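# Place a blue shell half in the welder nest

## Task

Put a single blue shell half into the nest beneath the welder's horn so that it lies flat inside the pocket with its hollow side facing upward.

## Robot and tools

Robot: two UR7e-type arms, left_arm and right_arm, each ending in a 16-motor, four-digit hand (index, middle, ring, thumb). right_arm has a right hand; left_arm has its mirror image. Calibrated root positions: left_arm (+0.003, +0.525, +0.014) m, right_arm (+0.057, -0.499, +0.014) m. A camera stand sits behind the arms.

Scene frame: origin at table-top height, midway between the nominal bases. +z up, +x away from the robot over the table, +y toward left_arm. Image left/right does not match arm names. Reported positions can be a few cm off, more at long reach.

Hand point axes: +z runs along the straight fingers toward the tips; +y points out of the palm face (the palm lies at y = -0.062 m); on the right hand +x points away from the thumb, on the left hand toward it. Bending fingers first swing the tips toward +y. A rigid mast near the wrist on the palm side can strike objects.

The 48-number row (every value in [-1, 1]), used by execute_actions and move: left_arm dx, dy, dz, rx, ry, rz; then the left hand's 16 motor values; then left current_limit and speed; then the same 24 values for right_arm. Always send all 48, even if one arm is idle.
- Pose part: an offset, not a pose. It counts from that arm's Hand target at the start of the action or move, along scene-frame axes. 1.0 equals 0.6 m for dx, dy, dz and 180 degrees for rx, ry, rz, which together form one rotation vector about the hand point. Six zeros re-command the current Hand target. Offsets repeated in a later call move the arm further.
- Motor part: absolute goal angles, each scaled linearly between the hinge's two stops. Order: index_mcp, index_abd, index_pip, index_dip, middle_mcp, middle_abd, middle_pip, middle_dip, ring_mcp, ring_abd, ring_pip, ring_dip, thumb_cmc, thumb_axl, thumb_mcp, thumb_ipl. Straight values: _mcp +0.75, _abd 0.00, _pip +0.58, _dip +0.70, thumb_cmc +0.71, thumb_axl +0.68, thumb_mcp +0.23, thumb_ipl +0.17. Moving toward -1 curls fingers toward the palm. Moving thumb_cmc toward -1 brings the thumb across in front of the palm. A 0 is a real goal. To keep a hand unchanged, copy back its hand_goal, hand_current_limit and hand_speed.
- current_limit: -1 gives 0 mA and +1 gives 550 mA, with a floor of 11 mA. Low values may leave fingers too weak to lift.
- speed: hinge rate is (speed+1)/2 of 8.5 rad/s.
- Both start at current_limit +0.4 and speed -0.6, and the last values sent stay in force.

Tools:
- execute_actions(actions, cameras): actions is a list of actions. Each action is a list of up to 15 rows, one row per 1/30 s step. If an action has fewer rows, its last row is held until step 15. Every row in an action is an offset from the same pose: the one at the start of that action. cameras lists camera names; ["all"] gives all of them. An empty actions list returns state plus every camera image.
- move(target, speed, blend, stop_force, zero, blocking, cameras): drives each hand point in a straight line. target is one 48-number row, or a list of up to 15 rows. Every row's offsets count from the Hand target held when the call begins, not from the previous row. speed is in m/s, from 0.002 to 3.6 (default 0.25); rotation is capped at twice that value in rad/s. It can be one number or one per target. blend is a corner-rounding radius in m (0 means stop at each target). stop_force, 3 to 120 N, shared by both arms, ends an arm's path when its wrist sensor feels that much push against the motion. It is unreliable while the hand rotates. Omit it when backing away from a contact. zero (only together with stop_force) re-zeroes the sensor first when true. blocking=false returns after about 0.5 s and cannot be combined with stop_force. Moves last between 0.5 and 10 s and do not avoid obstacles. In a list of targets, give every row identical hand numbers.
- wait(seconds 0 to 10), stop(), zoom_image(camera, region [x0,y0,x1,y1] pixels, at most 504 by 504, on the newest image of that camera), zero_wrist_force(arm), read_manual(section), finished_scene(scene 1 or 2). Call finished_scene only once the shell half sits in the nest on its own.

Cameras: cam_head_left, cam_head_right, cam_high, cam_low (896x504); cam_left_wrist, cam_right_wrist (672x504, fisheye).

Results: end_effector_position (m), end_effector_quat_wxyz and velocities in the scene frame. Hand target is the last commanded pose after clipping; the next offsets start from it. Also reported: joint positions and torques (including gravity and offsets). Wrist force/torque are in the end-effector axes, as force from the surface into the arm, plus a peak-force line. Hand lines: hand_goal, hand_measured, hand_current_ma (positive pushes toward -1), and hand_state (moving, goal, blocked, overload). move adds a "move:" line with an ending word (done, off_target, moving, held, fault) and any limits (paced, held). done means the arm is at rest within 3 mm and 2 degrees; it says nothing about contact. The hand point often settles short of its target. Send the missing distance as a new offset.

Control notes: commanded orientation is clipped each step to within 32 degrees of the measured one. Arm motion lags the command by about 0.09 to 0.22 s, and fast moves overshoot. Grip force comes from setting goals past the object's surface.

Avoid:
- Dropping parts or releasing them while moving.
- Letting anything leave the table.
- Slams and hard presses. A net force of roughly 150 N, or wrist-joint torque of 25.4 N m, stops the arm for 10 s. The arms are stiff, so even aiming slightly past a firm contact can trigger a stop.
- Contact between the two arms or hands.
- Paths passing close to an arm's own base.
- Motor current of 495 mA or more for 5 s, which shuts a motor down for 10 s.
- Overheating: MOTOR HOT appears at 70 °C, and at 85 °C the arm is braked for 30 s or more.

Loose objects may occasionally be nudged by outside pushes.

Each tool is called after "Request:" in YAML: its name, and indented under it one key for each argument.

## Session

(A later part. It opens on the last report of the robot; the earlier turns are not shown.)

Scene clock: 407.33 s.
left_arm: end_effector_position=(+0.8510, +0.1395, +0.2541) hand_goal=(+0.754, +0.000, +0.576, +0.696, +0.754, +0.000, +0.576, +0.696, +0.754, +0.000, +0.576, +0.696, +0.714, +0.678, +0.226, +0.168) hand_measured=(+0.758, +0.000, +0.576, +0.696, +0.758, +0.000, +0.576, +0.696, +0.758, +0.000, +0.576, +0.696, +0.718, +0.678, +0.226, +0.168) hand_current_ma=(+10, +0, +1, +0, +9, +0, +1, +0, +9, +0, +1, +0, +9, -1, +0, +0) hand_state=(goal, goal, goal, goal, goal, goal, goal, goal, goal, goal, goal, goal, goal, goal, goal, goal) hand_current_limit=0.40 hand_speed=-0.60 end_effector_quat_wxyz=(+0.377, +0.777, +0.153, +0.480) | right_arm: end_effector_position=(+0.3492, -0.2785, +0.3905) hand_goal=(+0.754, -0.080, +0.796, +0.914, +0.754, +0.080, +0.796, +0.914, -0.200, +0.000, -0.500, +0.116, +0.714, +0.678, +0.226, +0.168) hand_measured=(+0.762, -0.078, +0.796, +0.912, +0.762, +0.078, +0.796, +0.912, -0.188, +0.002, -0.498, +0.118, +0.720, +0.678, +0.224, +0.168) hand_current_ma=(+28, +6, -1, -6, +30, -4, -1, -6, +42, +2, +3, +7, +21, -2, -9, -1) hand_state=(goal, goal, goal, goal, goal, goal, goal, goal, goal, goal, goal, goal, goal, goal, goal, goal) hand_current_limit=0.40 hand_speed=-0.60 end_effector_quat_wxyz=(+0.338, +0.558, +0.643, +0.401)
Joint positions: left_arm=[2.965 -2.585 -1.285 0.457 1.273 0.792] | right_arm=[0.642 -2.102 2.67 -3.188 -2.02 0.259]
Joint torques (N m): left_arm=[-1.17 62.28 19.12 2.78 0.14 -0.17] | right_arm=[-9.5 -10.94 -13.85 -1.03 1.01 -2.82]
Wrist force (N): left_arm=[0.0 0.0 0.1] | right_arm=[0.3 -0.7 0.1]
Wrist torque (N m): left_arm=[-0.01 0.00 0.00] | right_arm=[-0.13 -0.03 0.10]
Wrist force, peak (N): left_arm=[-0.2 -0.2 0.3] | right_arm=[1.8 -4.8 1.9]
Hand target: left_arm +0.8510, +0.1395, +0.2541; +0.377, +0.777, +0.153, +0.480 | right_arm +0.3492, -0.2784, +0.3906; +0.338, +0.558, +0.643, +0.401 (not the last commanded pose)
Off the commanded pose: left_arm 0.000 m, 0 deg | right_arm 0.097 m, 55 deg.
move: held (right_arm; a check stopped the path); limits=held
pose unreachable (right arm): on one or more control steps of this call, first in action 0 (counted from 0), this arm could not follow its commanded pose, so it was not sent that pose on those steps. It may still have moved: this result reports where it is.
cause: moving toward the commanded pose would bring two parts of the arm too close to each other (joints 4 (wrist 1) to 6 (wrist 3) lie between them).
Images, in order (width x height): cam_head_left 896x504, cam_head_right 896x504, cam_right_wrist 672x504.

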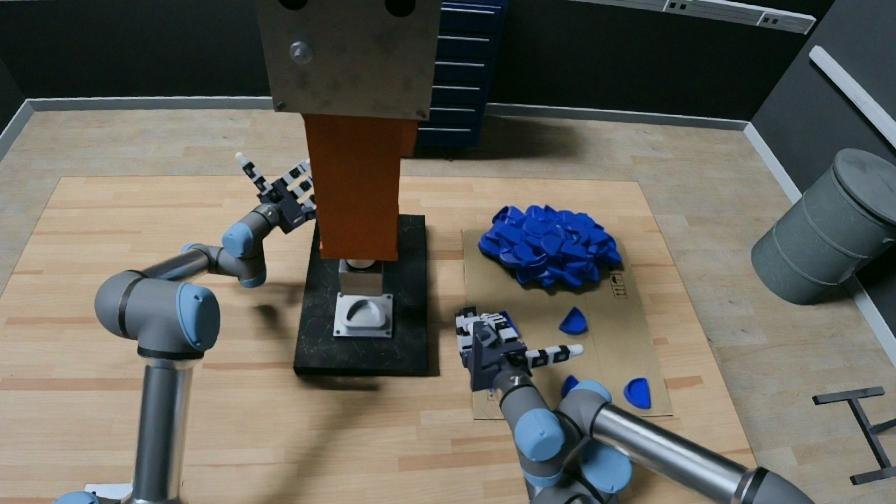

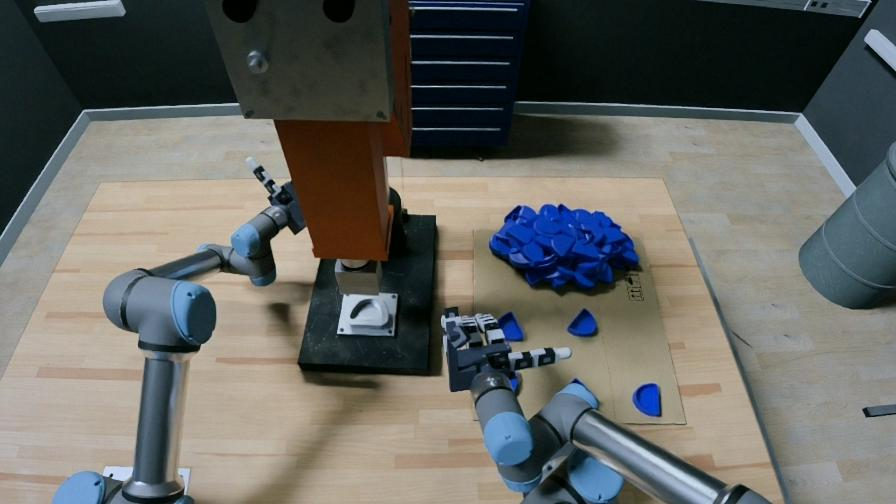

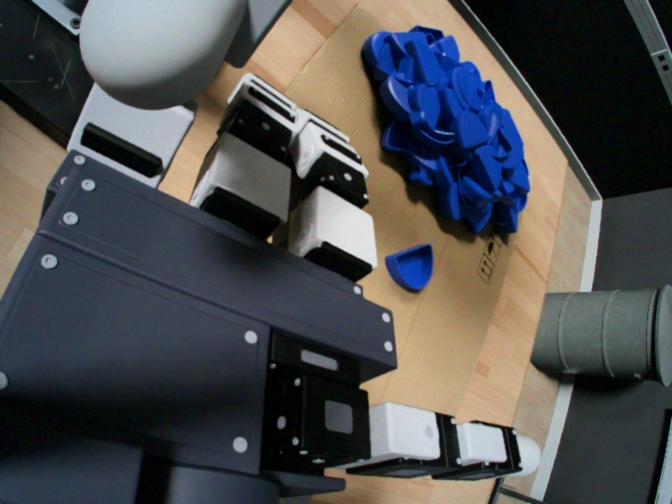

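Request:
move:
  target:
    - [0,0,0,0,0,0,0.754,0,0.576,0.696,0.754,0,0.576,0.696,0.754,0,0.576,0.696,0.714,0.678,0.226,0.168,0.4,-0.6, 0,0,0,0,0,0,0.754,-0.08,0.796,0.913,0.754,0.08,0.796,0.913,-0.2,0,-0.5,0.116,-0.571,0.678,0.226,0.168,0.4,-0.6]
    - [0,0,0,0,0,0,0.754,0,0.576,0.696,0.754,0,0.576,0.696,0.754,0,0.576,0.696,0.714,0.678,0.226,0.168,0.4,-0.6, 0.135,-0.369,-0.15,0.020,0.074,-0.296,0.754,-0.08,0.796,0.913,0.754,0.08,0.796,0.913,-0.2,0,-0.5,0.116,-0.571,0.678,0.226,0.168,0.4,-0.6]
  speed: 0.4
  cameras: ["cam_head_left","cam_head_right","cam_right_wrist"]

Scene clock: 490.70 s.
left_arm: end_effector_position=(+0.8510, +0.1395, +0.2541) hand_goal=(+0.754, +0.000, +0.576, +0.696, +0.754, +0.000, +0.576, +0.696, +0.754, +0.000, +0.576, +0.696, +0.714, +0.678, +0.226, +0.168) hand_measured=(+0.758, +0.000, +0.576, +0.696, +0.758, +0.000, +0.576, +0.696, +0.758, +0.000, +0.576, +0.696, +0.718, +0.678, +0.226, +0.168) hand_current_ma=(+10, +0, +1, +0, +9, +0, +1, +0, +9, +0, +1, +0, +9, -1, +0, +0) hand_state=(goal, goal, goal, goal, goal, goal, goal, goal, goal, goal, goal, goal, goal, goal, goal, goal) hand_current_limit=0.40 hand_speed=-0.60 end_effector_quat_wxyz=(+0.377, +0.777, +0.153, +0.480) | right_arm: end_effector_position=(+0.4301, -0.4997, +0.3006) hand_goal=(+0.754, -0.080, +0.796, +0.914, +0.754, +0.080, +0.796, +0.914, -0.200, +0.000, -0.500, +0.116, -0.570, +0.678, +0.226, +0.168) hand_measured=(+0.762, -0.078, +0.796, +0.912, +0.762, +0.078, +0.796, +0.912, -0.188, +0.002, -0.498, +0.118, -0.568, +0.678, +0.224, +0.168) hand_current_ma=(+28, +6, -1, -6, +30, -4, -1, -6, +42, +2, +3, +7, +7, -2, -9, -1) hand_state=(goal, goal, goal, goal, goal, goal, goal, goal, goal, goal, goal, goal, goal, goal, goal, goal) hand_current_limit=0.40 hand_speed=-0.60 end_effector_quat_wxyz=(+0.391, +0.837, +0.346, +0.162)
Joint positions: left_arm=[2.965 -2.585 -1.285 0.457 1.273 0.792] | right_arm=[0.167 -1.871 2.578 -2.869 -2.257 0.757]
Joint torques (N m): left_arm=[-1.88 63.01 19.93 3 0.16 -0.21] | right_arm=[-9.47 9.5 -27.92 -1.23 0.45 2.73]
Wrist force (N): left_arm=[-0.1 -0.2 0.1] | right_arm=[0.1 -1.0 0.5]
Wrist torque (N m): left_arm=[-0.04 0.01 -0.01] | right_arm=[-0.18 -0.03 -0.07]
Wrist force, peak (N): left_arm=[0.0 -0.3 0.2] | right_arm=[0.3 -1.3 0.4]
Hand target: left_arm +0.8510, +0.1395, +0.2541; +0.377, +0.777, +0.153, +0.480 | right_arm +0.4302, -0.4998, +0.3006; +0.391, +0.838, +0.346, +0.162
Off the commanded pose: left_arm 0.000 m, 0 deg | right_arm 0.000 m, 0 deg.
move: done
Images, in order (width x height): cam_head_left 896x504, cam_head_right 896x504, cam_right_wrist 672x504.

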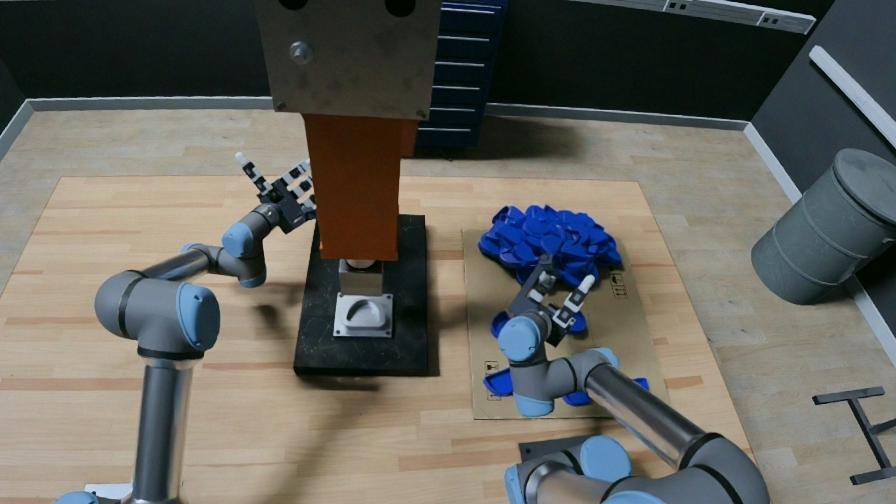

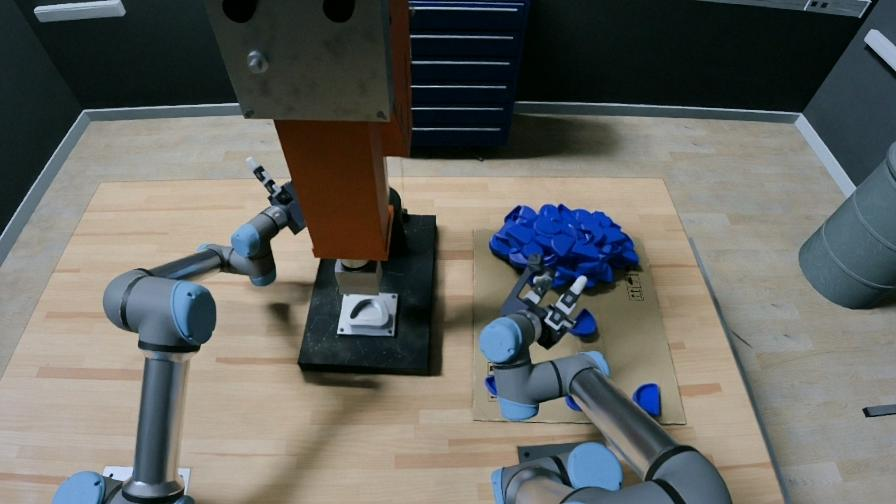

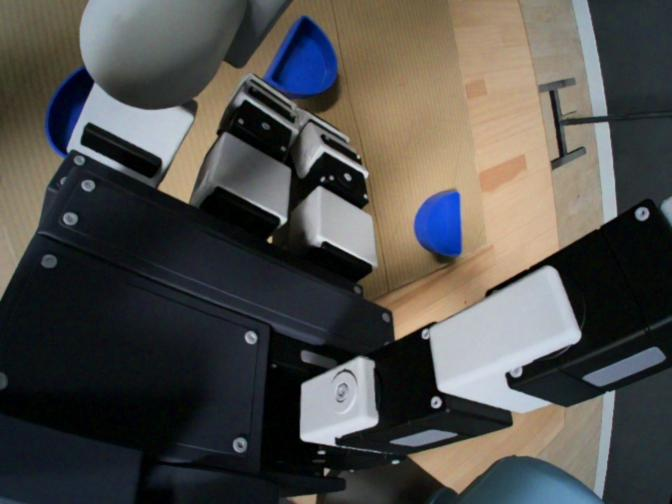

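Request:
zoom_image:
  camera: "cam_right_wrist"
  region: [220, 0, 420, 150]

Scaled by 2.520 from the camera's 672x504 image, which has a finer 960x720 frame.

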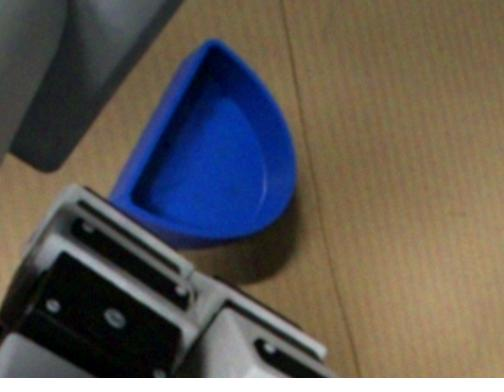

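Request:
move:
  target: [0,0,0,0,0,0,0.754,0,0.576,0.696,0.754,0,0.576,0.696,0.754,0,0.576,0.696,0.714,0.678,0.226,0.168,0.4,-0.6, 0.0772,-0.1703,-0.1477,0.0195,0.0198,0.0022,0.754,-0.105,0.7226,0.696,0.754,0.105,0.7226,0.696,-0.2,0,-0.5,0.116,-0.571,0.678,0.226,0.168,0.4,-0.6]
  speed: 0.2
  cameras: ["cam_head_left","cam_head_right","cam_right_wrist"]

Scene clock: 589.30 s.
left_arm: end_effector_position=(+0.8510, +0.1395, +0.2541) hand_goal=(+0.754, +0.000, +0.576, +0.696, +0.754, +0.000, +0.576, +0.696, +0.754, +0.000, +0.576, +0.696, +0.714, +0.678, +0.226, +0.168) hand_measured=(+0.758, +0.000, +0.576, +0.696, +0.758, +0.000, +0.576, +0.696, +0.758, +0.000, +0.576, +0.696, +0.718, +0.678, +0.226, +0.168) hand_current_ma=(+10, +0, +1, +0, +9, +0, +1, +0, +9, +0, +1, +0, +9, -1, +0, +0) hand_state=(goal, goal, goal, goal, goal, goal, goal, goal, goal, goal, goal, goal, goal, goal, goal, goal) hand_current_limit=0.40 hand_speed=-0.60 end_effector_quat_wxyz=(+0.377, +0.777, +0.153, +0.480) | right_arm: end_effector_position=(+0.4765, -0.6020, +0.2120) hand_goal=(+0.754, -0.104, +0.722, +0.696, +0.754, +0.106, +0.722, +0.696, -0.200, +0.000, -0.500, +0.116, -0.570, +0.678, +0.226, +0.168) hand_measured=(+0.762, -0.092, +0.726, +0.698, +0.762, +0.094, +0.728, +0.698, -0.188, +0.002, -0.498, +0.118, -0.568, +0.678, +0.224, +0.168) hand_current_ma=(+28, +33, +15, +8, +30, -35, +16, +8, +42, +2, +3, +7, +7, -2, -9, -1) hand_state=(goal, goal, goal, goal, goal, goal, goal, goal, goal, goal, goal, goal, goal, goal, goal, goal) hand_current_limit=0.40 hand_speed=-0.60 end_effector_quat_wxyz=(+0.353, +0.853, +0.356, +0.147)
Joint positions: left_arm=[2.965 -2.585 -1.285 0.457 1.273 0.792] | right_arm=[-0.259 -1.562 2.675 -3.393 -1.943 0.401]
Joint torques (N m): left_arm=[-1.46 63.15 19.44 3.02 0.21 -0.14] | right_arm=[-10.42 -0.79 -5.63 -5.29 1.08 -2.57]
Wrist force (N): left_arm=[0.1 -0.3 0.0] | right_arm=[0.0 -0.7 0.2]
Wrist torque (N m): left_arm=[-0.04 -0.01 0.01] | right_arm=[-0.09 -0.04 0.05]
Wrist force, peak (N): left_arm=[-0.2 -0.3 0.0] | right_arm=[0.1 -1.2 0.7]
Hand target: left_arm +0.8510, +0.1395, +0.2541; +0.377, +0.777, +0.153, +0.480 | right_arm +0.4766, -0.6020, +0.2119; +0.353, +0.853, +0.356, +0.147
Off the commanded pose: left_arm 0.000 m, 0 deg | right_arm 0.000 m, 0 deg.
move: done
Images, in order (width x height): cam_head_left 896x504, cam_head_right 896x504, cam_right_wrist 672x504.

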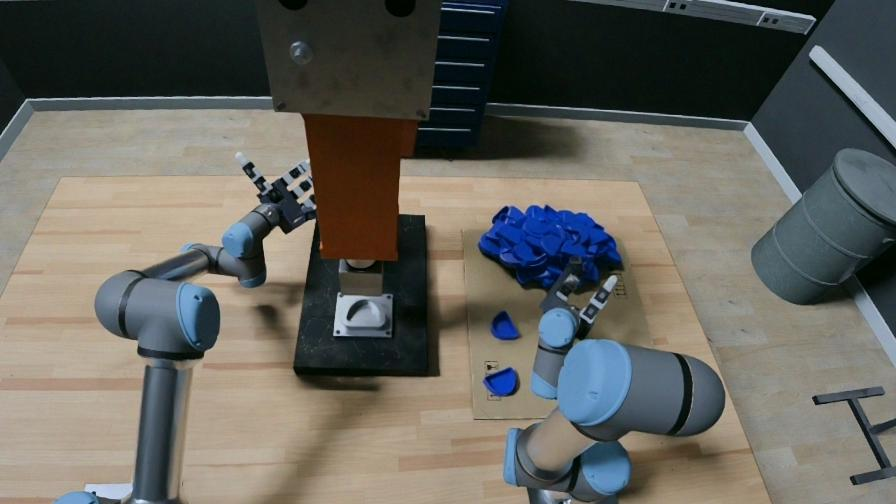

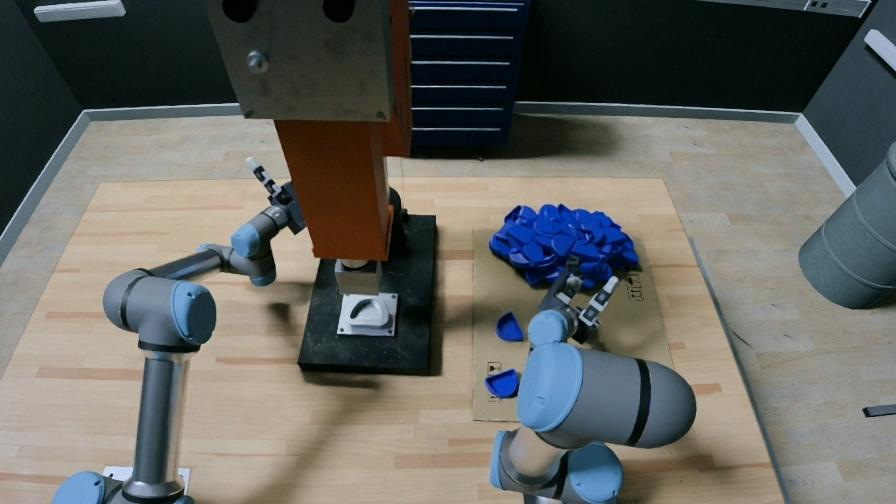

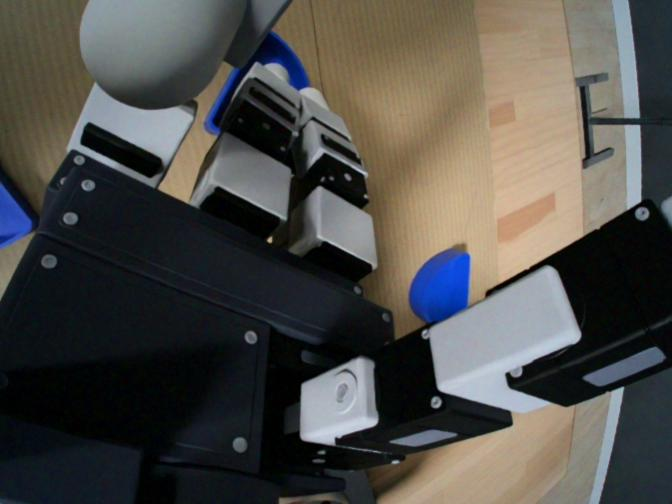

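Request:
zoom_image:
  camera: "cam_right_wrist"
  region: [180, 0, 400, 165]

Request:
zoom_image:
  camera: "cam_head_left"
  region: [470, 240, 670, 400]

Scaled by 2.291 from the camera's 672x504 image, which has a finer 960x720 frame.

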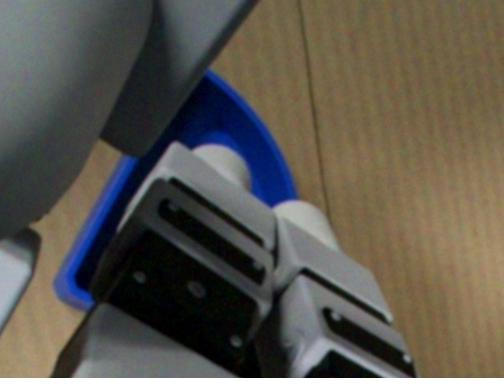

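Scaled by 2.520 from the camera's 896x504 image, which has a finer 1280x720 frame.

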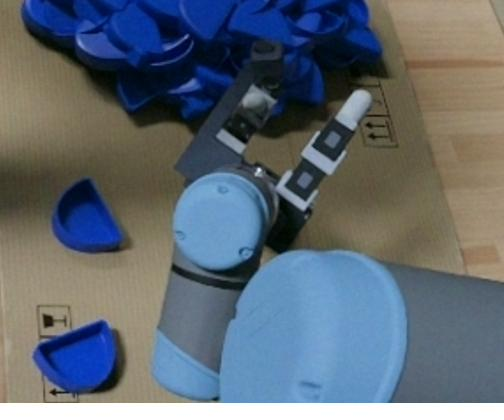

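Request:
move:
  target: [0,0,0,0,0,0,0.754,0,0.576,0.696,0.754,0,0.576,0.696,0.754,0,0.576,0.696,0.714,0.678,0.226,0.168,0.4,-0.6, 0,0,-0.058,0,0,0,0.754,-0.094,0.7226,0.696,0.754,0.094,0.7226,0.696,-0.2,0,-0.5,0.116,-0.571,0.678,0.226,0.168,0.4,-0.6]
  speed: 0.08
  cameras: ["cam_right_wrist","cam_head_right"]

Request:
zoom_image:
  camera: "cam_right_wrist"
  region: [180, 0, 400, 165]

Scene clock: 622.17 s.
left_arm: end_effector_position=(+0.8510, +0.1395, +0.2541) hand_goal=(+0.754, +0.000, +0.576, +0.696, +0.754, +0.000, +0.576, +0.696, +0.754, +0.000, +0.576, +0.696, +0.714, +0.678, +0.226, +0.168) hand_measured=(+0.758, +0.000, +0.576, +0.696, +0.758, +0.000, +0.576, +0.696, +0.758, +0.000, +0.576, +0.696, +0.718, +0.678, +0.226, +0.168) hand_current_ma=(+10, +0, +1, +0, +9, +0, +1, +0, +9, +0, +1, +0, +9, -1, +0, +0) hand_state=(goal, goal, goal, goal, goal, goal, goal, goal, goal, goal, goal, goal, goal, goal, goal, goal) hand_current_limit=0.40 hand_speed=-0.60 end_effector_quat_wxyz=(+0.377, +0.777, +0.153, +0.480) | right_arm: end_effector_position=(+0.4766, -0.6020, +0.1772) hand_goal=(+0.754, -0.094, +0.722, +0.696, +0.754, +0.094, +0.722, +0.696, -0.200, +0.000, -0.500, +0.116, -0.570, +0.678, +0.226, +0.168) hand_measured=(+0.762, -0.092, +0.726, +0.698, +0.762, +0.092, +0.728, +0.698, -0.188, +0.002, -0.498, +0.118, -0.568, +0.678, +0.224, +0.168) hand_current_ma=(+28, +7, +15, +8, +30, -5, +16, +8, +42, +2, +3, +7, +7, -2, -9, -1) hand_state=(goal, goal, goal, goal, goal, goal, goal, goal, goal, goal, goal, goal, goal, goal, goal, goal) hand_current_limit=0.40 hand_speed=-0.60 end_effector_quat_wxyz=(+0.353, +0.853, +0.356, +0.147)
Joint positions: left_arm=[2.965 -2.585 -1.285 0.457 1.273 0.792] | right_arm=[-0.259 -1.386 2.702 -3.595 -1.943 0.401]
Joint torques (N m): left_arm=[-1.79 63.47 19.88 3.08 0.25 -0.22] | right_arm=[2.36 -3.09 -1.74 -5.1 -2.06 -2.77]
Wrist force (N): left_arm=[0.1 0.0 0.0] | right_arm=[-0.1 -0.9 0.7]
Wrist torque (N m): left_arm=[-0.01 -0.01 0.01] | right_arm=[-0.17 -0.04 0.03]
Wrist force, peak (N): left_arm=[-0.1 -0.4 -0.1] | right_arm=[0.1 -1.3 1.0]
Hand target: left_arm +0.8510, +0.1395, +0.2541; +0.377, +0.777, +0.153, +0.480 | right_arm +0.4766, -0.6020, +0.1771; +0.353, +0.853, +0.356, +0.147
Off the commanded pose: left_arm 0.000 m, 0 deg | right_arm 0.000 m, 0 deg.
move: done
Images, in order (width x height): cam_head_right 896x504, cam_right_wrist 672x504.

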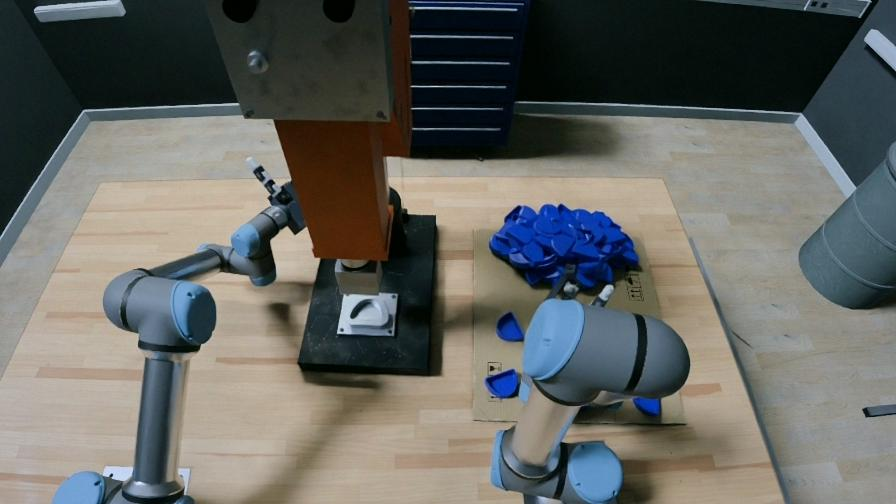

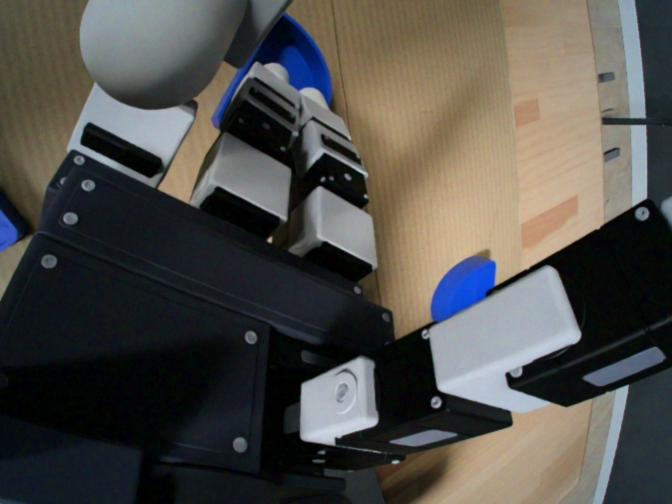

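Scaled by 2.291 from the camera's 672x504 image, which has a finer 960x720 frame.

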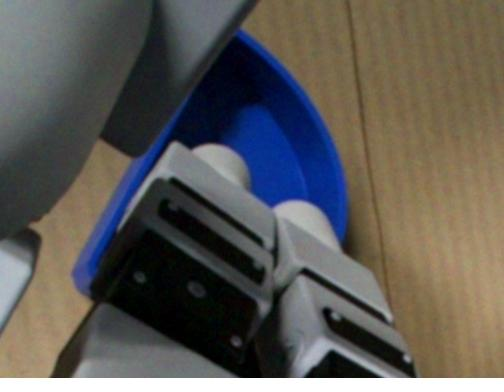

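Request:
move:
  target: [0,0,0,0,0,0,0.754,0,0.576,0.696,0.754,0,0.576,0.696,0.754,0,0.576,0.696,0.714,0.678,0.226,0.168,0.4,-0.6, -0.001,-0.001,-0.045,0,0,0,0.754,-0.094,0.7226,0.696,0.754,0.094,0.7226,0.696,-0.2,0,-0.5,0.116,-0.571,0.678,0.226,0.168,0.4,-0.6]
  speed: 0.015
  stop_force: 3
  cameras: ["cam_right_wrist"]

Request:
zoom_image:
  camera: "cam_right_wrist"
  region: [180, 0, 400, 165]

Scene clock: 640.80 s.
left_arm: end_effector_position=(+0.8510, +0.1395, +0.2541) hand_goal=(+0.754, +0.000, +0.576, +0.696, +0.754, +0.000, +0.576, +0.696, +0.754, +0.000, +0.576, +0.696, +0.714, +0.678, +0.226, +0.168) hand_measured=(+0.758, +0.000, +0.576, +0.696, +0.758, +0.000, +0.576, +0.696, +0.758, +0.000, +0.576, +0.696, +0.718, +0.678, +0.226, +0.168) hand_current_ma=(+10, +0, +1, +0, +9, +0, +1, +0, +9, +0, +1, +0, +9, -1, +0, +0) hand_state=(goal, goal, goal, goal, goal, goal, goal, goal, goal, goal, goal, goal, goal, goal, goal, goal) hand_current_limit=0.40 hand_speed=-0.60 end_effector_quat_wxyz=(+0.377, +0.777, +0.153, +0.480) | right_arm: end_effector_position=(+0.4763, -0.6023, +0.1654) hand_goal=(+0.754, -0.094, +0.722, +0.696, +0.754, +0.094, +0.722, +0.696, -0.200, +0.000, -0.500, +0.116, -0.570, +0.678, +0.226, +0.168) hand_measured=(+0.758, -0.094, +0.724, +0.698, +0.754, +0.090, +0.724, +0.698, -0.188, +0.002, -0.498, +0.118, -0.568, +0.678, +0.224, +0.168) hand_current_ma=(+11, +2, +3, +5, +0, -10, +7, +7, +42, +2, +3, +7, +7, -2, -9, -1) hand_state=(goal, goal, goal, goal, goal, goal, goal, goal, goal, goal, goal, goal, goal, goal, goal, goal) hand_current_limit=0.40 hand_speed=-0.60 end_effector_quat_wxyz=(+0.353, +0.853, +0.356, +0.147)
Joint positions: left_arm=[2.965 -2.585 -1.285 0.457 1.273 0.792] | right_arm=[-0.261 -1.323 2.708 -3.665 -1.942 0.4]
Joint torques (N m): left_arm=[-2.23 63.83 20.25 3.13 0.31 -0.16] | right_arm=[7.48 -31.38 -13.77 -1.43 -1.72 0.35]
Wrist force (N): left_arm=[-0.2 -0.1 -0.1] | right_arm=[0.3 -0.7 0.5]
Wrist torque (N m): left_arm=[0.00 0.02 -0.01] | right_arm=[-0.13 -0.08 0.06]
Wrist force, peak (N): left_arm=[-0.3 -0.2 0.1] | right_arm=[0.8 1.2 -3.1]
Hand target: left_arm +0.8510, +0.1395, +0.2541; +0.377, +0.777, +0.153, +0.480 | right_arm +0.4763, -0.6023, +0.1654; +0.353, +0.853, +0.356, +0.147 (not the last commanded pose)
Off the commanded pose: left_arm 0.000 m, 0 deg | right_arm 0.015 m, 0 deg.
move: contact (right_arm)
Images, in order (width x height): cam_right_wrist 672x504.

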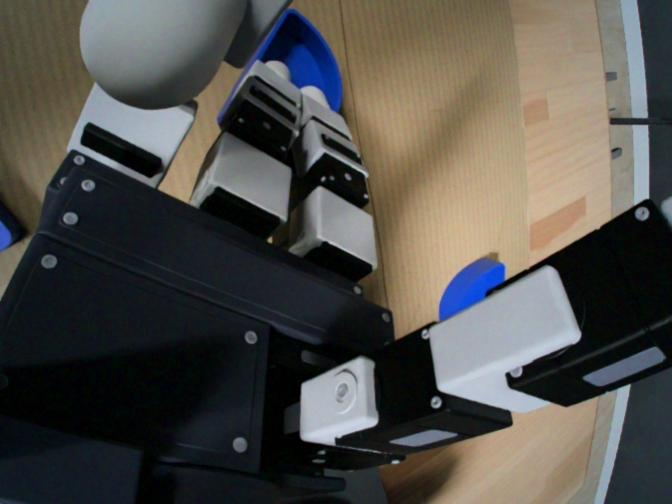

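Scaled by 2.291 from the camera's 672x504 image, which has a finer 960x720 frame.

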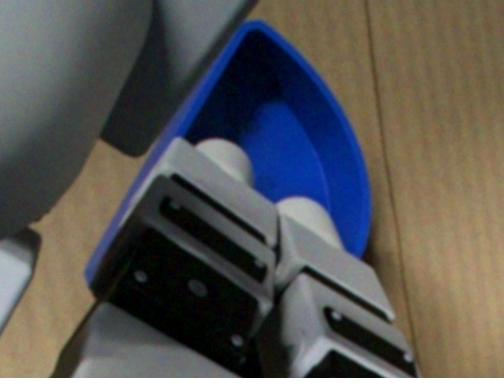

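Request:
move:
  target: [0,0,0,0,0,0,0.754,0,0.576,0.696,0.754,0,0.576,0.696,0.754,0,0.576,0.696,0.714,0.678,0.226,0.168,0.4,-0.6, 0,0,0,0,0,0,0.754,-0.04,0.7226,0.696,0.754,0.04,0.7226,0.696,-0.2,0,-0.5,0.116,-0.571,0.678,0.226,0.168,0.4,-0.8]
  speed: 0.05
  cameras: ["cam_right_wrist"]

Request:
zoom_image:
  camera: "cam_right_wrist"
  region: [180, 0, 400, 165]

Scene clock: 652.03 s.
left_arm: end_effector_position=(+0.8510, +0.1395, +0.2541) hand_goal=(+0.754, +0.000, +0.576, +0.696, +0.754, +0.000, +0.576, +0.696, +0.754, +0.000, +0.576, +0.696, +0.714, +0.678, +0.226, +0.168) hand_measured=(+0.758, +0.000, +0.576, +0.696, +0.758, +0.000, +0.576, +0.696, +0.758, +0.000, +0.576, +0.696, +0.718, +0.678, +0.226, +0.168) hand_current_ma=(+10, +0, +1, +0, +9, +0, +1, +0, +9, +0, +1, +0, +9, -1, +0, +0) hand_state=(goal, goal, goal, goal, goal, goal, goal, goal, goal, goal, goal, goal, goal, goal, goal, goal) hand_current_limit=0.40 hand_speed=-0.60 end_effector_quat_wxyz=(+0.377, +0.777, +0.153, +0.480) | right_arm: end_effector_position=(+0.4763, -0.6023, +0.1654) hand_goal=(+0.754, -0.040, +0.722, +0.696, +0.754, +0.040, +0.722, +0.696, -0.200, +0.000, -0.500, +0.116, -0.570, +0.678, +0.226, +0.168) hand_measured=(+0.758, -0.066, +0.724, +0.698, +0.756, +0.064, +0.724, +0.698, -0.188, +0.002, -0.498, +0.118, -0.568, +0.678, +0.224, +0.168) hand_current_ma=(+11, -81, +2, +4, +5, +75, +7, +6, +42, +2, +3, +7, +7, -2, -9, -1) hand_state=(goal, blocked, goal, goal, goal, blocked, goal, goal, goal, goal, goal, goal, goal, goal, goal, goal) hand_current_limit=0.40 hand_speed=-0.80 end_effector_quat_wxyz=(+0.353, +0.853, +0.356, +0.147)
Joint positions: left_arm=[2.965 -2.585 -1.285 0.457 1.273 0.792] | right_arm=[-0.261 -1.323 2.708 -3.665 -1.943 0.4]
Joint torques (N m): left_arm=[-2.84 64.06 21.3 3.19 0.36 -0.04] | right_arm=[7.59 -32.03 -14.12 -1.83 -1.7 1.72]
Wrist force (N): left_arm=[0.1 -0.1 0.0] | right_arm=[0.2 -0.4 0.4]
Wrist torque (N m): left_arm=[-0.02 -0.01 0.01] | right_arm=[-0.12 -0.06 0.06]
Wrist force, peak (N): left_arm=[-0.2 -0.3 -0.1] | right_arm=[0.3 -0.9 0.6]
Hand target: left_arm +0.8510, +0.1395, +0.2541; +0.377, +0.777, +0.153, +0.480 | right_arm +0.4763, -0.6023, +0.1654; +0.353, +0.853, +0.356, +0.147
Off the commanded pose: left_arm 0.000 m, 0 deg | right_arm 0.000 m, 0 deg.
move: done
Images, in order (width x height): cam_right_wrist 672x504.

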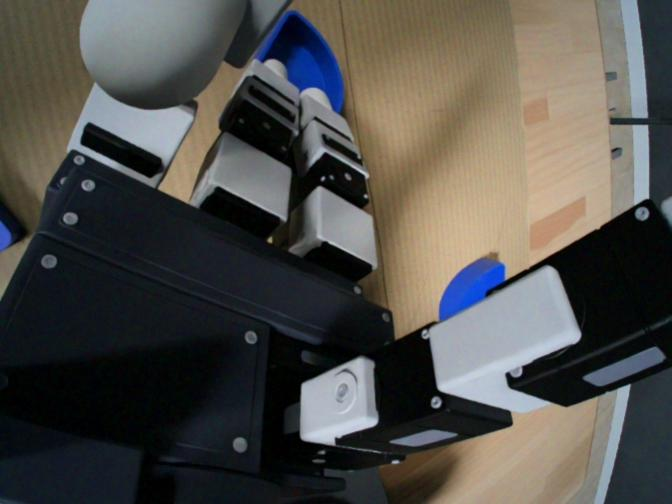

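Scaled by 2.291 from the camera's 672x504 image, which has a finer 960x720 frame.

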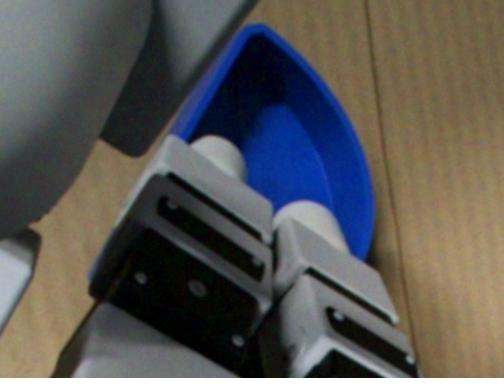

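Request:
move:
  target: [0,0,0,0,0,0,0.754,0,0.576,0.696,0.754,0,0.576,0.696,0.754,0,0.576,0.696,0.714,0.678,0.226,0.168,0.4,-0.6, 0,0,0,0,0,0,0.754,0.02,0.7226,0.696,0.754,-0.02,0.7226,0.696,-0.2,0,-0.5,0.116,-0.571,0.678,0.226,0.168,0.4,-0.8]
  speed: 0.05

Request:
move:
  target: [0,0,0,0,0,0,0.754,0,0.576,0.696,0.754,0,0.576,0.696,0.754,0,0.576,0.696,0.714,0.678,0.226,0.168,0.4,-0.6, 0,0,0.05,0,0,0,0.754,0.02,0.7226,0.696,0.754,-0.02,0.7226,0.696,-0.2,0,-0.5,0.116,-0.571,0.678,0.226,0.168,0.4,-0.8]
  speed: 0.05
  cameras: ["cam_right_wrist","cam_head_left","cam_head_right"]

Request:
zoom_image:
  camera: "cam_right_wrist"
  region: [180, 0, 400, 165]

Scene clock: 661.30 s.
left_arm: end_effector_position=(+0.8510, +0.1395, +0.2541) hand_goal=(+0.754, +0.000, +0.576, +0.696, +0.754, +0.000, +0.576, +0.696, +0.754, +0.000, +0.576, +0.696, +0.714, +0.678, +0.226, +0.168) hand_measured=(+0.758, +0.000, +0.576, +0.696, +0.758, +0.000, +0.576, +0.696, +0.758, +0.000, +0.576, +0.696, +0.718, +0.678, +0.226, +0.168) hand_current_ma=(+10, +0, +1, +0, +9, +0, +1, +0, +9, +0, +1, +0, +9, -1, +0, +0) hand_state=(goal, goal, goal, goal, goal, goal, goal, goal, goal, goal, goal, goal, goal, goal, goal, goal) hand_current_limit=0.40 hand_speed=-0.60 end_effector_quat_wxyz=(+0.377, +0.777, +0.153, +0.480) | right_arm: end_effector_position=(+0.4763, -0.6023, +0.1654) hand_goal=(+0.754, +0.020, +0.722, +0.696, +0.754, -0.020, +0.722, +0.696, -0.200, +0.000, -0.500, +0.116, -0.570, +0.678, +0.226, +0.168) hand_measured=(+0.756, -0.058, +0.722, +0.698, +0.756, +0.062, +0.724, +0.698, -0.188, +0.002, -0.498, +0.118, -0.568, +0.678, +0.224, +0.168) hand_current_ma=(+4, -280, -1, +3, +6, +294, +7, +6, +42, +2, +3, +7, +7, -2, -9, -1) hand_state=(goal, blocked, goal, goal, goal, blocked, goal, goal, goal, goal, goal, goal, goal, goal, goal, goal) hand_current_limit=0.40 hand_speed=-0.80 end_effector_quat_wxyz=(+0.353, +0.853, +0.356, +0.147)
Joint positions: left_arm=[2.965 -2.585 -1.285 0.457 1.273 0.792] | right_arm=[-0.261 -1.323 2.708 -3.665 -1.943 0.4]
Joint torques (N m): left_arm=[-2.68 64.6 21.5 3.23 0.22 -0.33] | right_arm=[7.85 -29.27 -13.84 -3.43 -0.31 1.55]
Wrist force (N): left_arm=[0.0 -0.2 0.2] | right_arm=[0.1 -0.3 0.0]
Wrist torque (N m): left_arm=[-0.04 0.00 0.00] | right_arm=[-0.11 -0.09 0.04]
Wrist force, peak (N): left_arm=[0.2 -0.3 0.0] | right_arm=[0.4 -0.5 0.7]
Hand target: left_arm +0.8510, +0.1395, +0.2541; +0.377, +0.777, +0.153, +0.480 | right_arm +0.4763, -0.6023, +0.1654; +0.353, +0.853, +0.356, +0.147
Off the commanded pose: left_arm 0.000 m, 0 deg | right_arm 0.000 m, 0 deg.
move: done

Scene clock: 662.57 s.
left_arm: end_effector_position=(+0.8510, +0.1395, +0.2541) hand_goal=(+0.754, +0.000, +0.576, +0.696, +0.754, +0.000, +0.576, +0.696, +0.754, +0.000, +0.576, +0.696, +0.714, +0.678, +0.226, +0.168) hand_measured=(+0.758, +0.000, +0.576, +0.696, +0.758, +0.000, +0.576, +0.696, +0.758, +0.000, +0.576, +0.696, +0.718, +0.678, +0.226, +0.168) hand_current_ma=(+10, +0, +1, +0, +9, +0, +1, +0, +9, +0, +1, +0, +9, -1, +0, +0) hand_state=(goal, goal, goal, goal, goal, goal, goal, goal, goal, goal, goal, goal, goal, goal, goal, goal) hand_current_limit=0.40 hand_speed=-0.60 end_effector_quat_wxyz=(+0.377, +0.777, +0.153, +0.480) | right_arm: end_effector_position=(+0.4763, -0.6023, +0.1953) hand_goal=(+0.754, +0.020, +0.722, +0.696, +0.754, -0.020, +0.722, +0.696, -0.200, +0.000, -0.500, +0.116, -0.570, +0.678, +0.226, +0.168) hand_measured=(+0.756, -0.056, +0.722, +0.698, +0.762, +0.060, +0.724, +0.698, -0.188, +0.002, -0.498, +0.118, -0.568, +0.678, +0.224, +0.168) hand_current_ma=(+6, -273, -1, +3, +28, +292, +7, +6, +42, +2, +3, +7, +7, -2, -9, -1) hand_state=(goal, blocked, goal, goal, goal, blocked, goal, goal, goal, goal, goal, goal, goal, goal, goal, goal) hand_current_limit=0.40 hand_speed=-0.80 end_effector_quat_wxyz=(+0.353, +0.853, +0.356, +0.147) end_effector_velocity=(+0.000, +0.001, +0.001) end_effector_angular_velocity=(+0.000, -0.002, +0.001)
Joint positions: left_arm=[2.965 -2.585 -1.285 0.457 1.273 0.792] | right_arm=[-0.261 -1.481 2.691 -3.489 -1.943 0.4]
Joint velocities: left_arm=[within noise] | right_arm=[0.001 -0.005 0 0.003 0.001 0]
Joint torques (N m): left_arm=[-2.26 64.12 21.68 3.29 0.34 -0.25] | right_arm=[-4.96 -28.02 -17.9 -1.49 0.85 2.52]
Wrist force (N): left_arm=[-0.1 -0.1 0.0] | right_arm=[0.0 -1.1 0.9]
Wrist torque (N m): left_arm=[-0.02 0.01 0.00] | right_arm=[-0.16 -0.05 -0.04]
Wrist force, peak (N): left_arm=[0.2 -0.2 -0.1] | right_arm=[0.3 -1.3 1.0]
Hand target: left_arm +0.8510, +0.1395, +0.2541; +0.377, +0.777, +0.153, +0.480 | right_arm +0.4763, -0.6023, +0.1954; +0.353, +0.853, +0.356, +0.147
Off the commanded pose: left_arm 0.000 m, 0 deg | right_arm 0.000 m, 0 deg.
move: done
Images, in order (width x height): cam_head_left 896x504, cam_head_right 896x504, cam_right_wrist 672x504.

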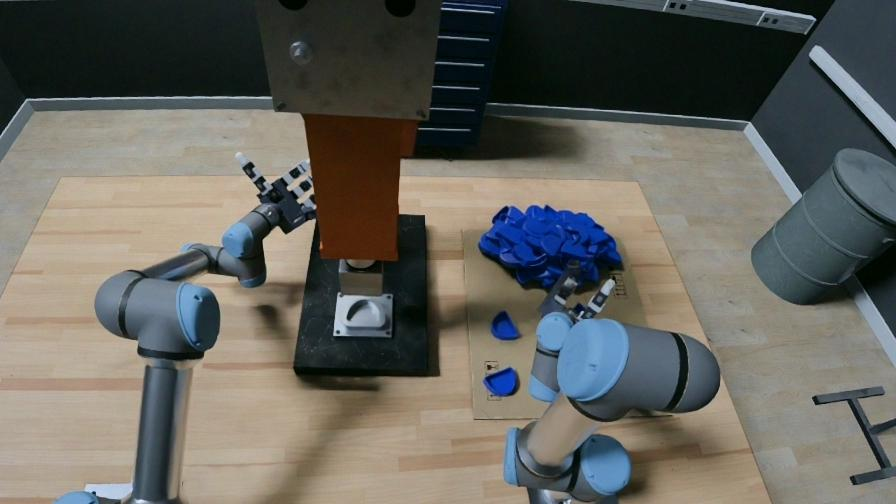

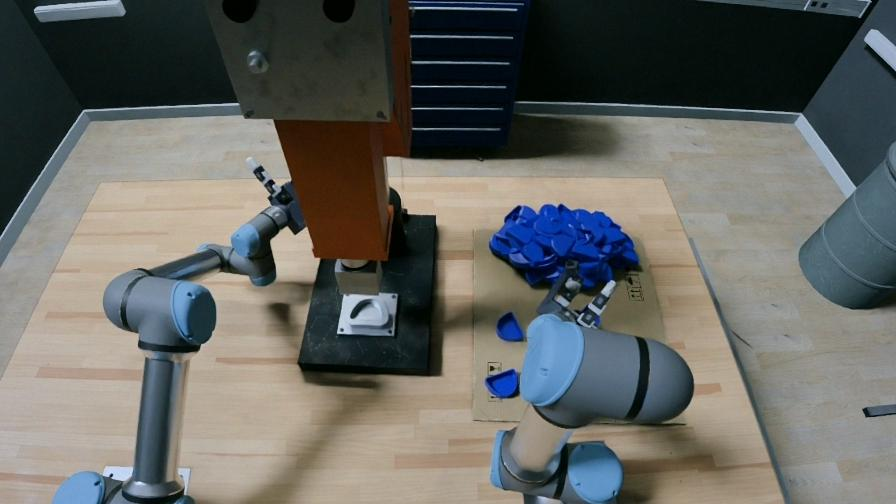

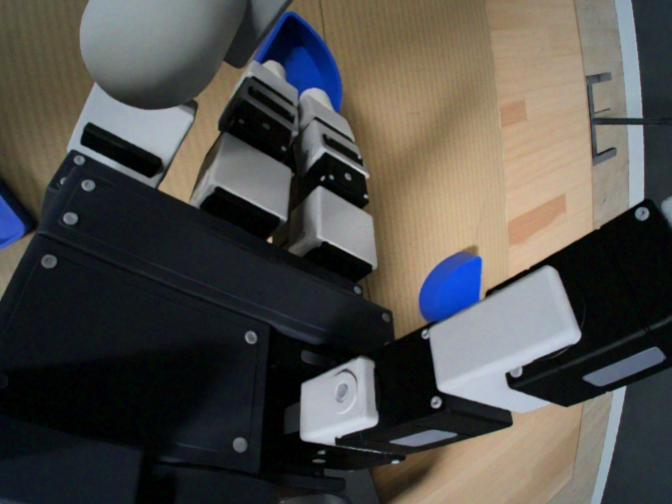

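Scaled by 2.291 from the camera's 672x504 image, which has a finer 960x720 frame.

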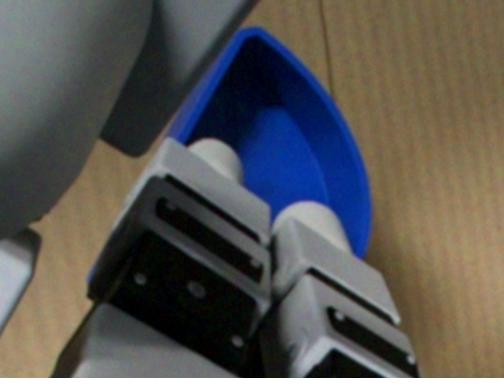

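Request:
move:
  target:
    - [0,0,0,0,0,0,0.754,0,0.576,0.696,0.754,0,0.576,0.696,0.754,0,0.576,0.696,0.714,0.678,0.226,0.168,0.4,-0.6, 0,0,0.3243,0,0,0,0.754,0.02,0.7226,0.696,0.754,-0.02,0.7226,0.696,-0.2,0,-0.5,0.116,-0.571,0.678,0.226,0.168,0.4,-0.8]
    - [0,0,0,0,0,0,0.754,0,0.576,0.696,0.754,0,0.576,0.696,0.754,0,0.576,0.696,0.714,0.678,0.226,0.168,0.4,-0.6, 0.1712,0.2055,0.3243,0,0,0.1922,0.754,0.02,0.7226,0.696,0.754,-0.02,0.7226,0.696,-0.2,0,-0.5,0.116,-0.571,0.678,0.226,0.168,0.4,-0.8]
    - [0,0,0,0,0,0,0.754,0,0.576,0.696,0.754,0,0.576,0.696,0.754,0,0.576,0.696,0.714,0.678,0.226,0.168,0.4,-0.6, 0.1262,0.4438,0.3243,0,0,0.3867,0.754,0.02,0.7226,0.696,0.754,-0.02,0.7226,0.696,-0.2,0,-0.5,0.116,-0.571,0.678,0.226,0.168,0.4,-0.8]
    - [0,0,0,0,0,0,0.754,0,0.576,0.696,0.754,0,0.576,0.696,0.754,0,0.576,0.696,0.714,0.678,0.226,0.168,0.4,-0.6, -0.0588,0.6588,0.3243,0,0,0.5811,0.754,0.02,0.7226,0.696,0.754,-0.02,0.7226,0.696,-0.2,0,-0.5,0.116,-0.571,0.678,0.226,0.168,0.4,-0.8]
    - [0,0,0,0,0,0,0.754,0,0.576,0.696,0.754,0,0.576,0.696,0.754,0,0.576,0.696,0.714,0.678,0.226,0.168,0.4,-0.6, -0.1938,0.7788,0.3243,0,0,0.7478,0.754,0.02,0.7226,0.696,0.754,-0.02,0.7226,0.696,-0.2,0,-0.5,0.116,-0.571,0.678,0.226,0.168,0.4,-0.8]
  speed: 0.25
  blend: 0.05
  cameras: ["cam_right_wrist","cam_head_left","cam_head_right"]

Request:
zoom_image:
  camera: "cam_right_wrist"
  region: [180, 0, 500, 240]

Scene clock: 701.70 s.
left_arm: end_effector_position=(+0.8510, +0.1395, +0.2541) hand_goal=(+0.754, +0.000, +0.576, +0.696, +0.754, +0.000, +0.576, +0.696, +0.754, +0.000, +0.576, +0.696, +0.714, +0.678, +0.226, +0.168) hand_measured=(+0.758, +0.000, +0.576, +0.696, +0.758, +0.000, +0.576, +0.696, +0.758, +0.000, +0.576, +0.696, +0.718, +0.678, +0.226, +0.168) hand_current_ma=(+10, +0, +1, +0, +9, +0, +1, +0, +9, +0, +1, +0, +9, -1, +0, +0) hand_state=(goal, goal, goal, goal, goal, goal, goal, goal, goal, goal, goal, goal, goal, goal, goal, goal) hand_current_limit=0.40 hand_speed=-0.60 end_effector_quat_wxyz=(+0.377, +0.777, +0.153, +0.480) | right_arm: end_effector_position=(+0.3601, -0.1351, +0.3899) hand_goal=(+0.754, +0.020, +0.722, +0.696, +0.754, -0.020, +0.722, +0.696, -0.200, +0.000, -0.500, +0.116, -0.570, +0.678, +0.226, +0.168) hand_measured=(+0.756, -0.056, +0.722, +0.698, +0.764, +0.060, +0.724, +0.698, -0.188, +0.002, -0.498, +0.118, -0.568, +0.678, +0.224, +0.168) hand_current_ma=(+9, -272, -1, +3, +32, +292, +7, +6, +42, +2, +3, +7, +6, -2, -9, -1) hand_state=(goal, blocked, goal, goal, goal, blocked, goal, goal, goal, goal, goal, goal, goal, goal, goal, goal) hand_current_limit=0.40 hand_speed=-0.80 end_effector_quat_wxyz=(+0.000, +0.001, +0.924, +0.383)
Joint positions: left_arm=[2.965 -2.585 -1.285 0.457 1.273 0.792] | right_arm=[0.009 -2.07 2.224 -1.756 -0.786 -1.527]
Joint torques (N m): left_arm=[-2.56 65.05 21.78 3.4 0.49 -0.27] | right_arm=[11.66 9.84 -31.13 -0.85 0.09 -2.76]
Wrist force (N): left_arm=[0.0 -0.1 0.0] | right_arm=[0.1 -0.9 0.6]
Wrist torque (N m): left_arm=[-0.02 0.00 0.00] | right_arm=[-0.07 -0.03 0.06]
Wrist force, peak (N): left_arm=[-0.1 -0.2 -0.3] | right_arm=[0.2 -1.7 1.7]
Hand target: left_arm +0.8510, +0.1395, +0.2541; +0.377, +0.777, +0.153, +0.480 | right_arm +0.3600, -0.1350, +0.3899; +0.000, +0.001, +0.924, +0.383
Off the commanded pose: left_arm 0.000 m, 0 deg | right_arm 0.000 m, 0 deg.
move: done
Images, in order (width x height): cam_head_left 896x504, cam_head_right 896x504, cam_right_wrist 672x504.

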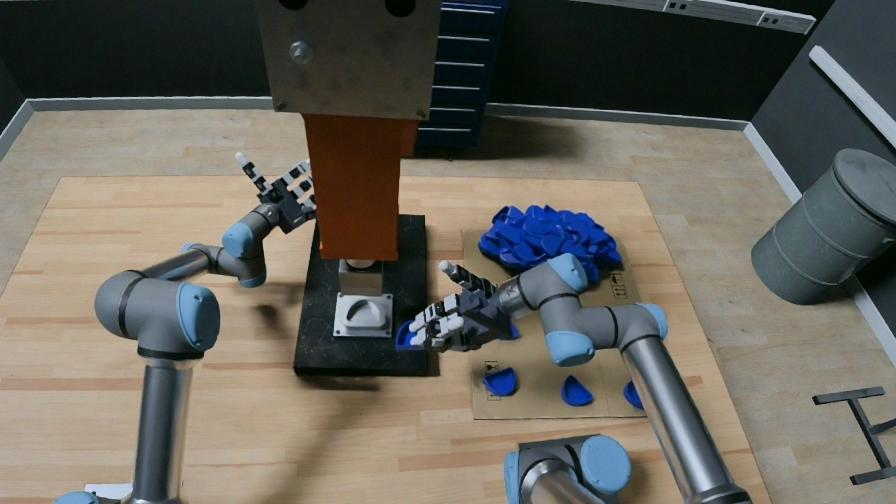

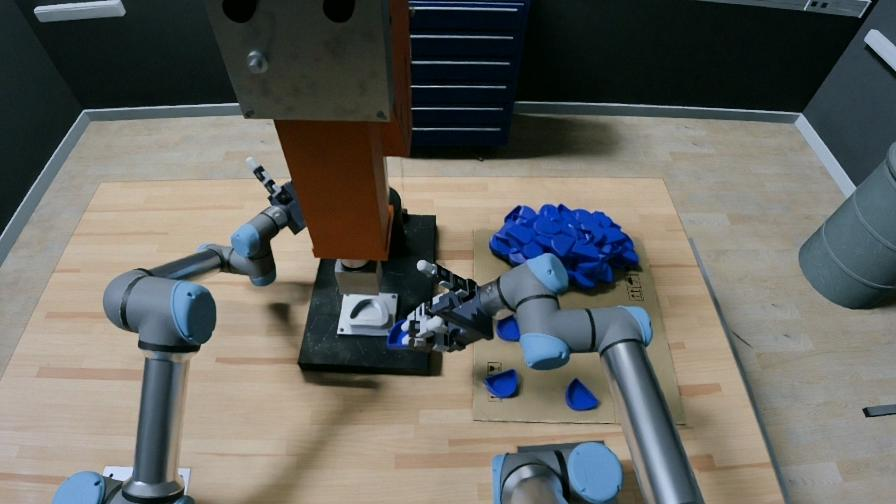

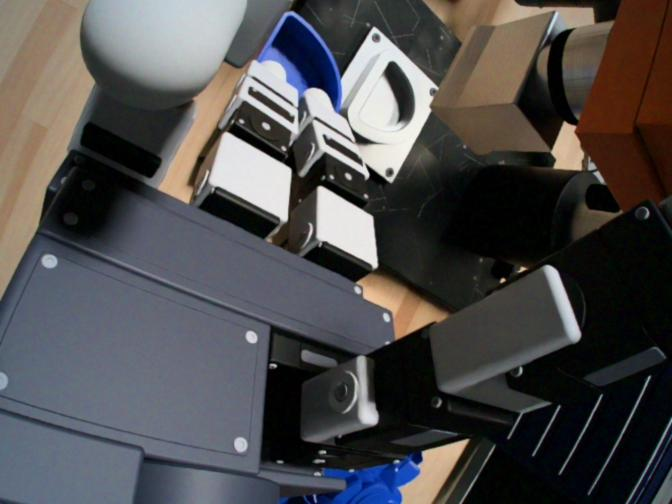

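Scaled by 1.575 from the camera's 672x504 image, which has a finer 960x720 frame.

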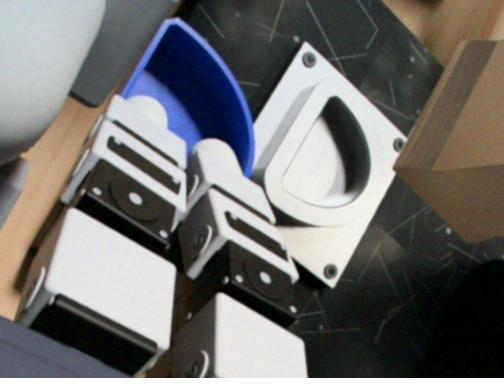

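Request:
zoom_image:
  camera: "cam_right_wrist"
  region: [330, 10, 450, 200]

Request:
zoom_image:
  camera: "cam_right_wrist"
  region: [230, 0, 350, 120]

Scaled by 2.653 from the camera's 672x504 image, which has a finer 960x720 frame.

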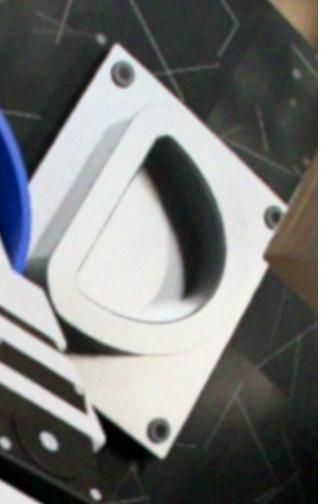

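Scaled by 4.200 from the camera's 672x504 image, which has a finer 960x720 frame.

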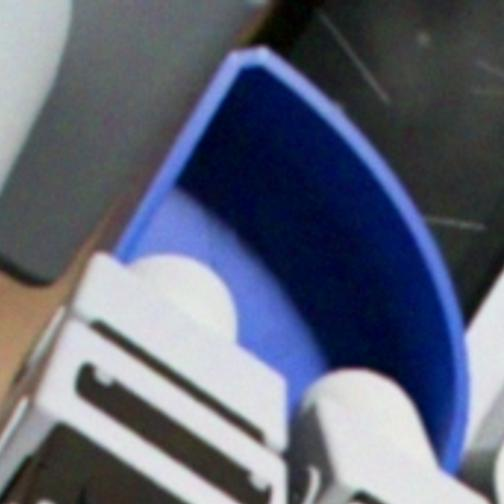

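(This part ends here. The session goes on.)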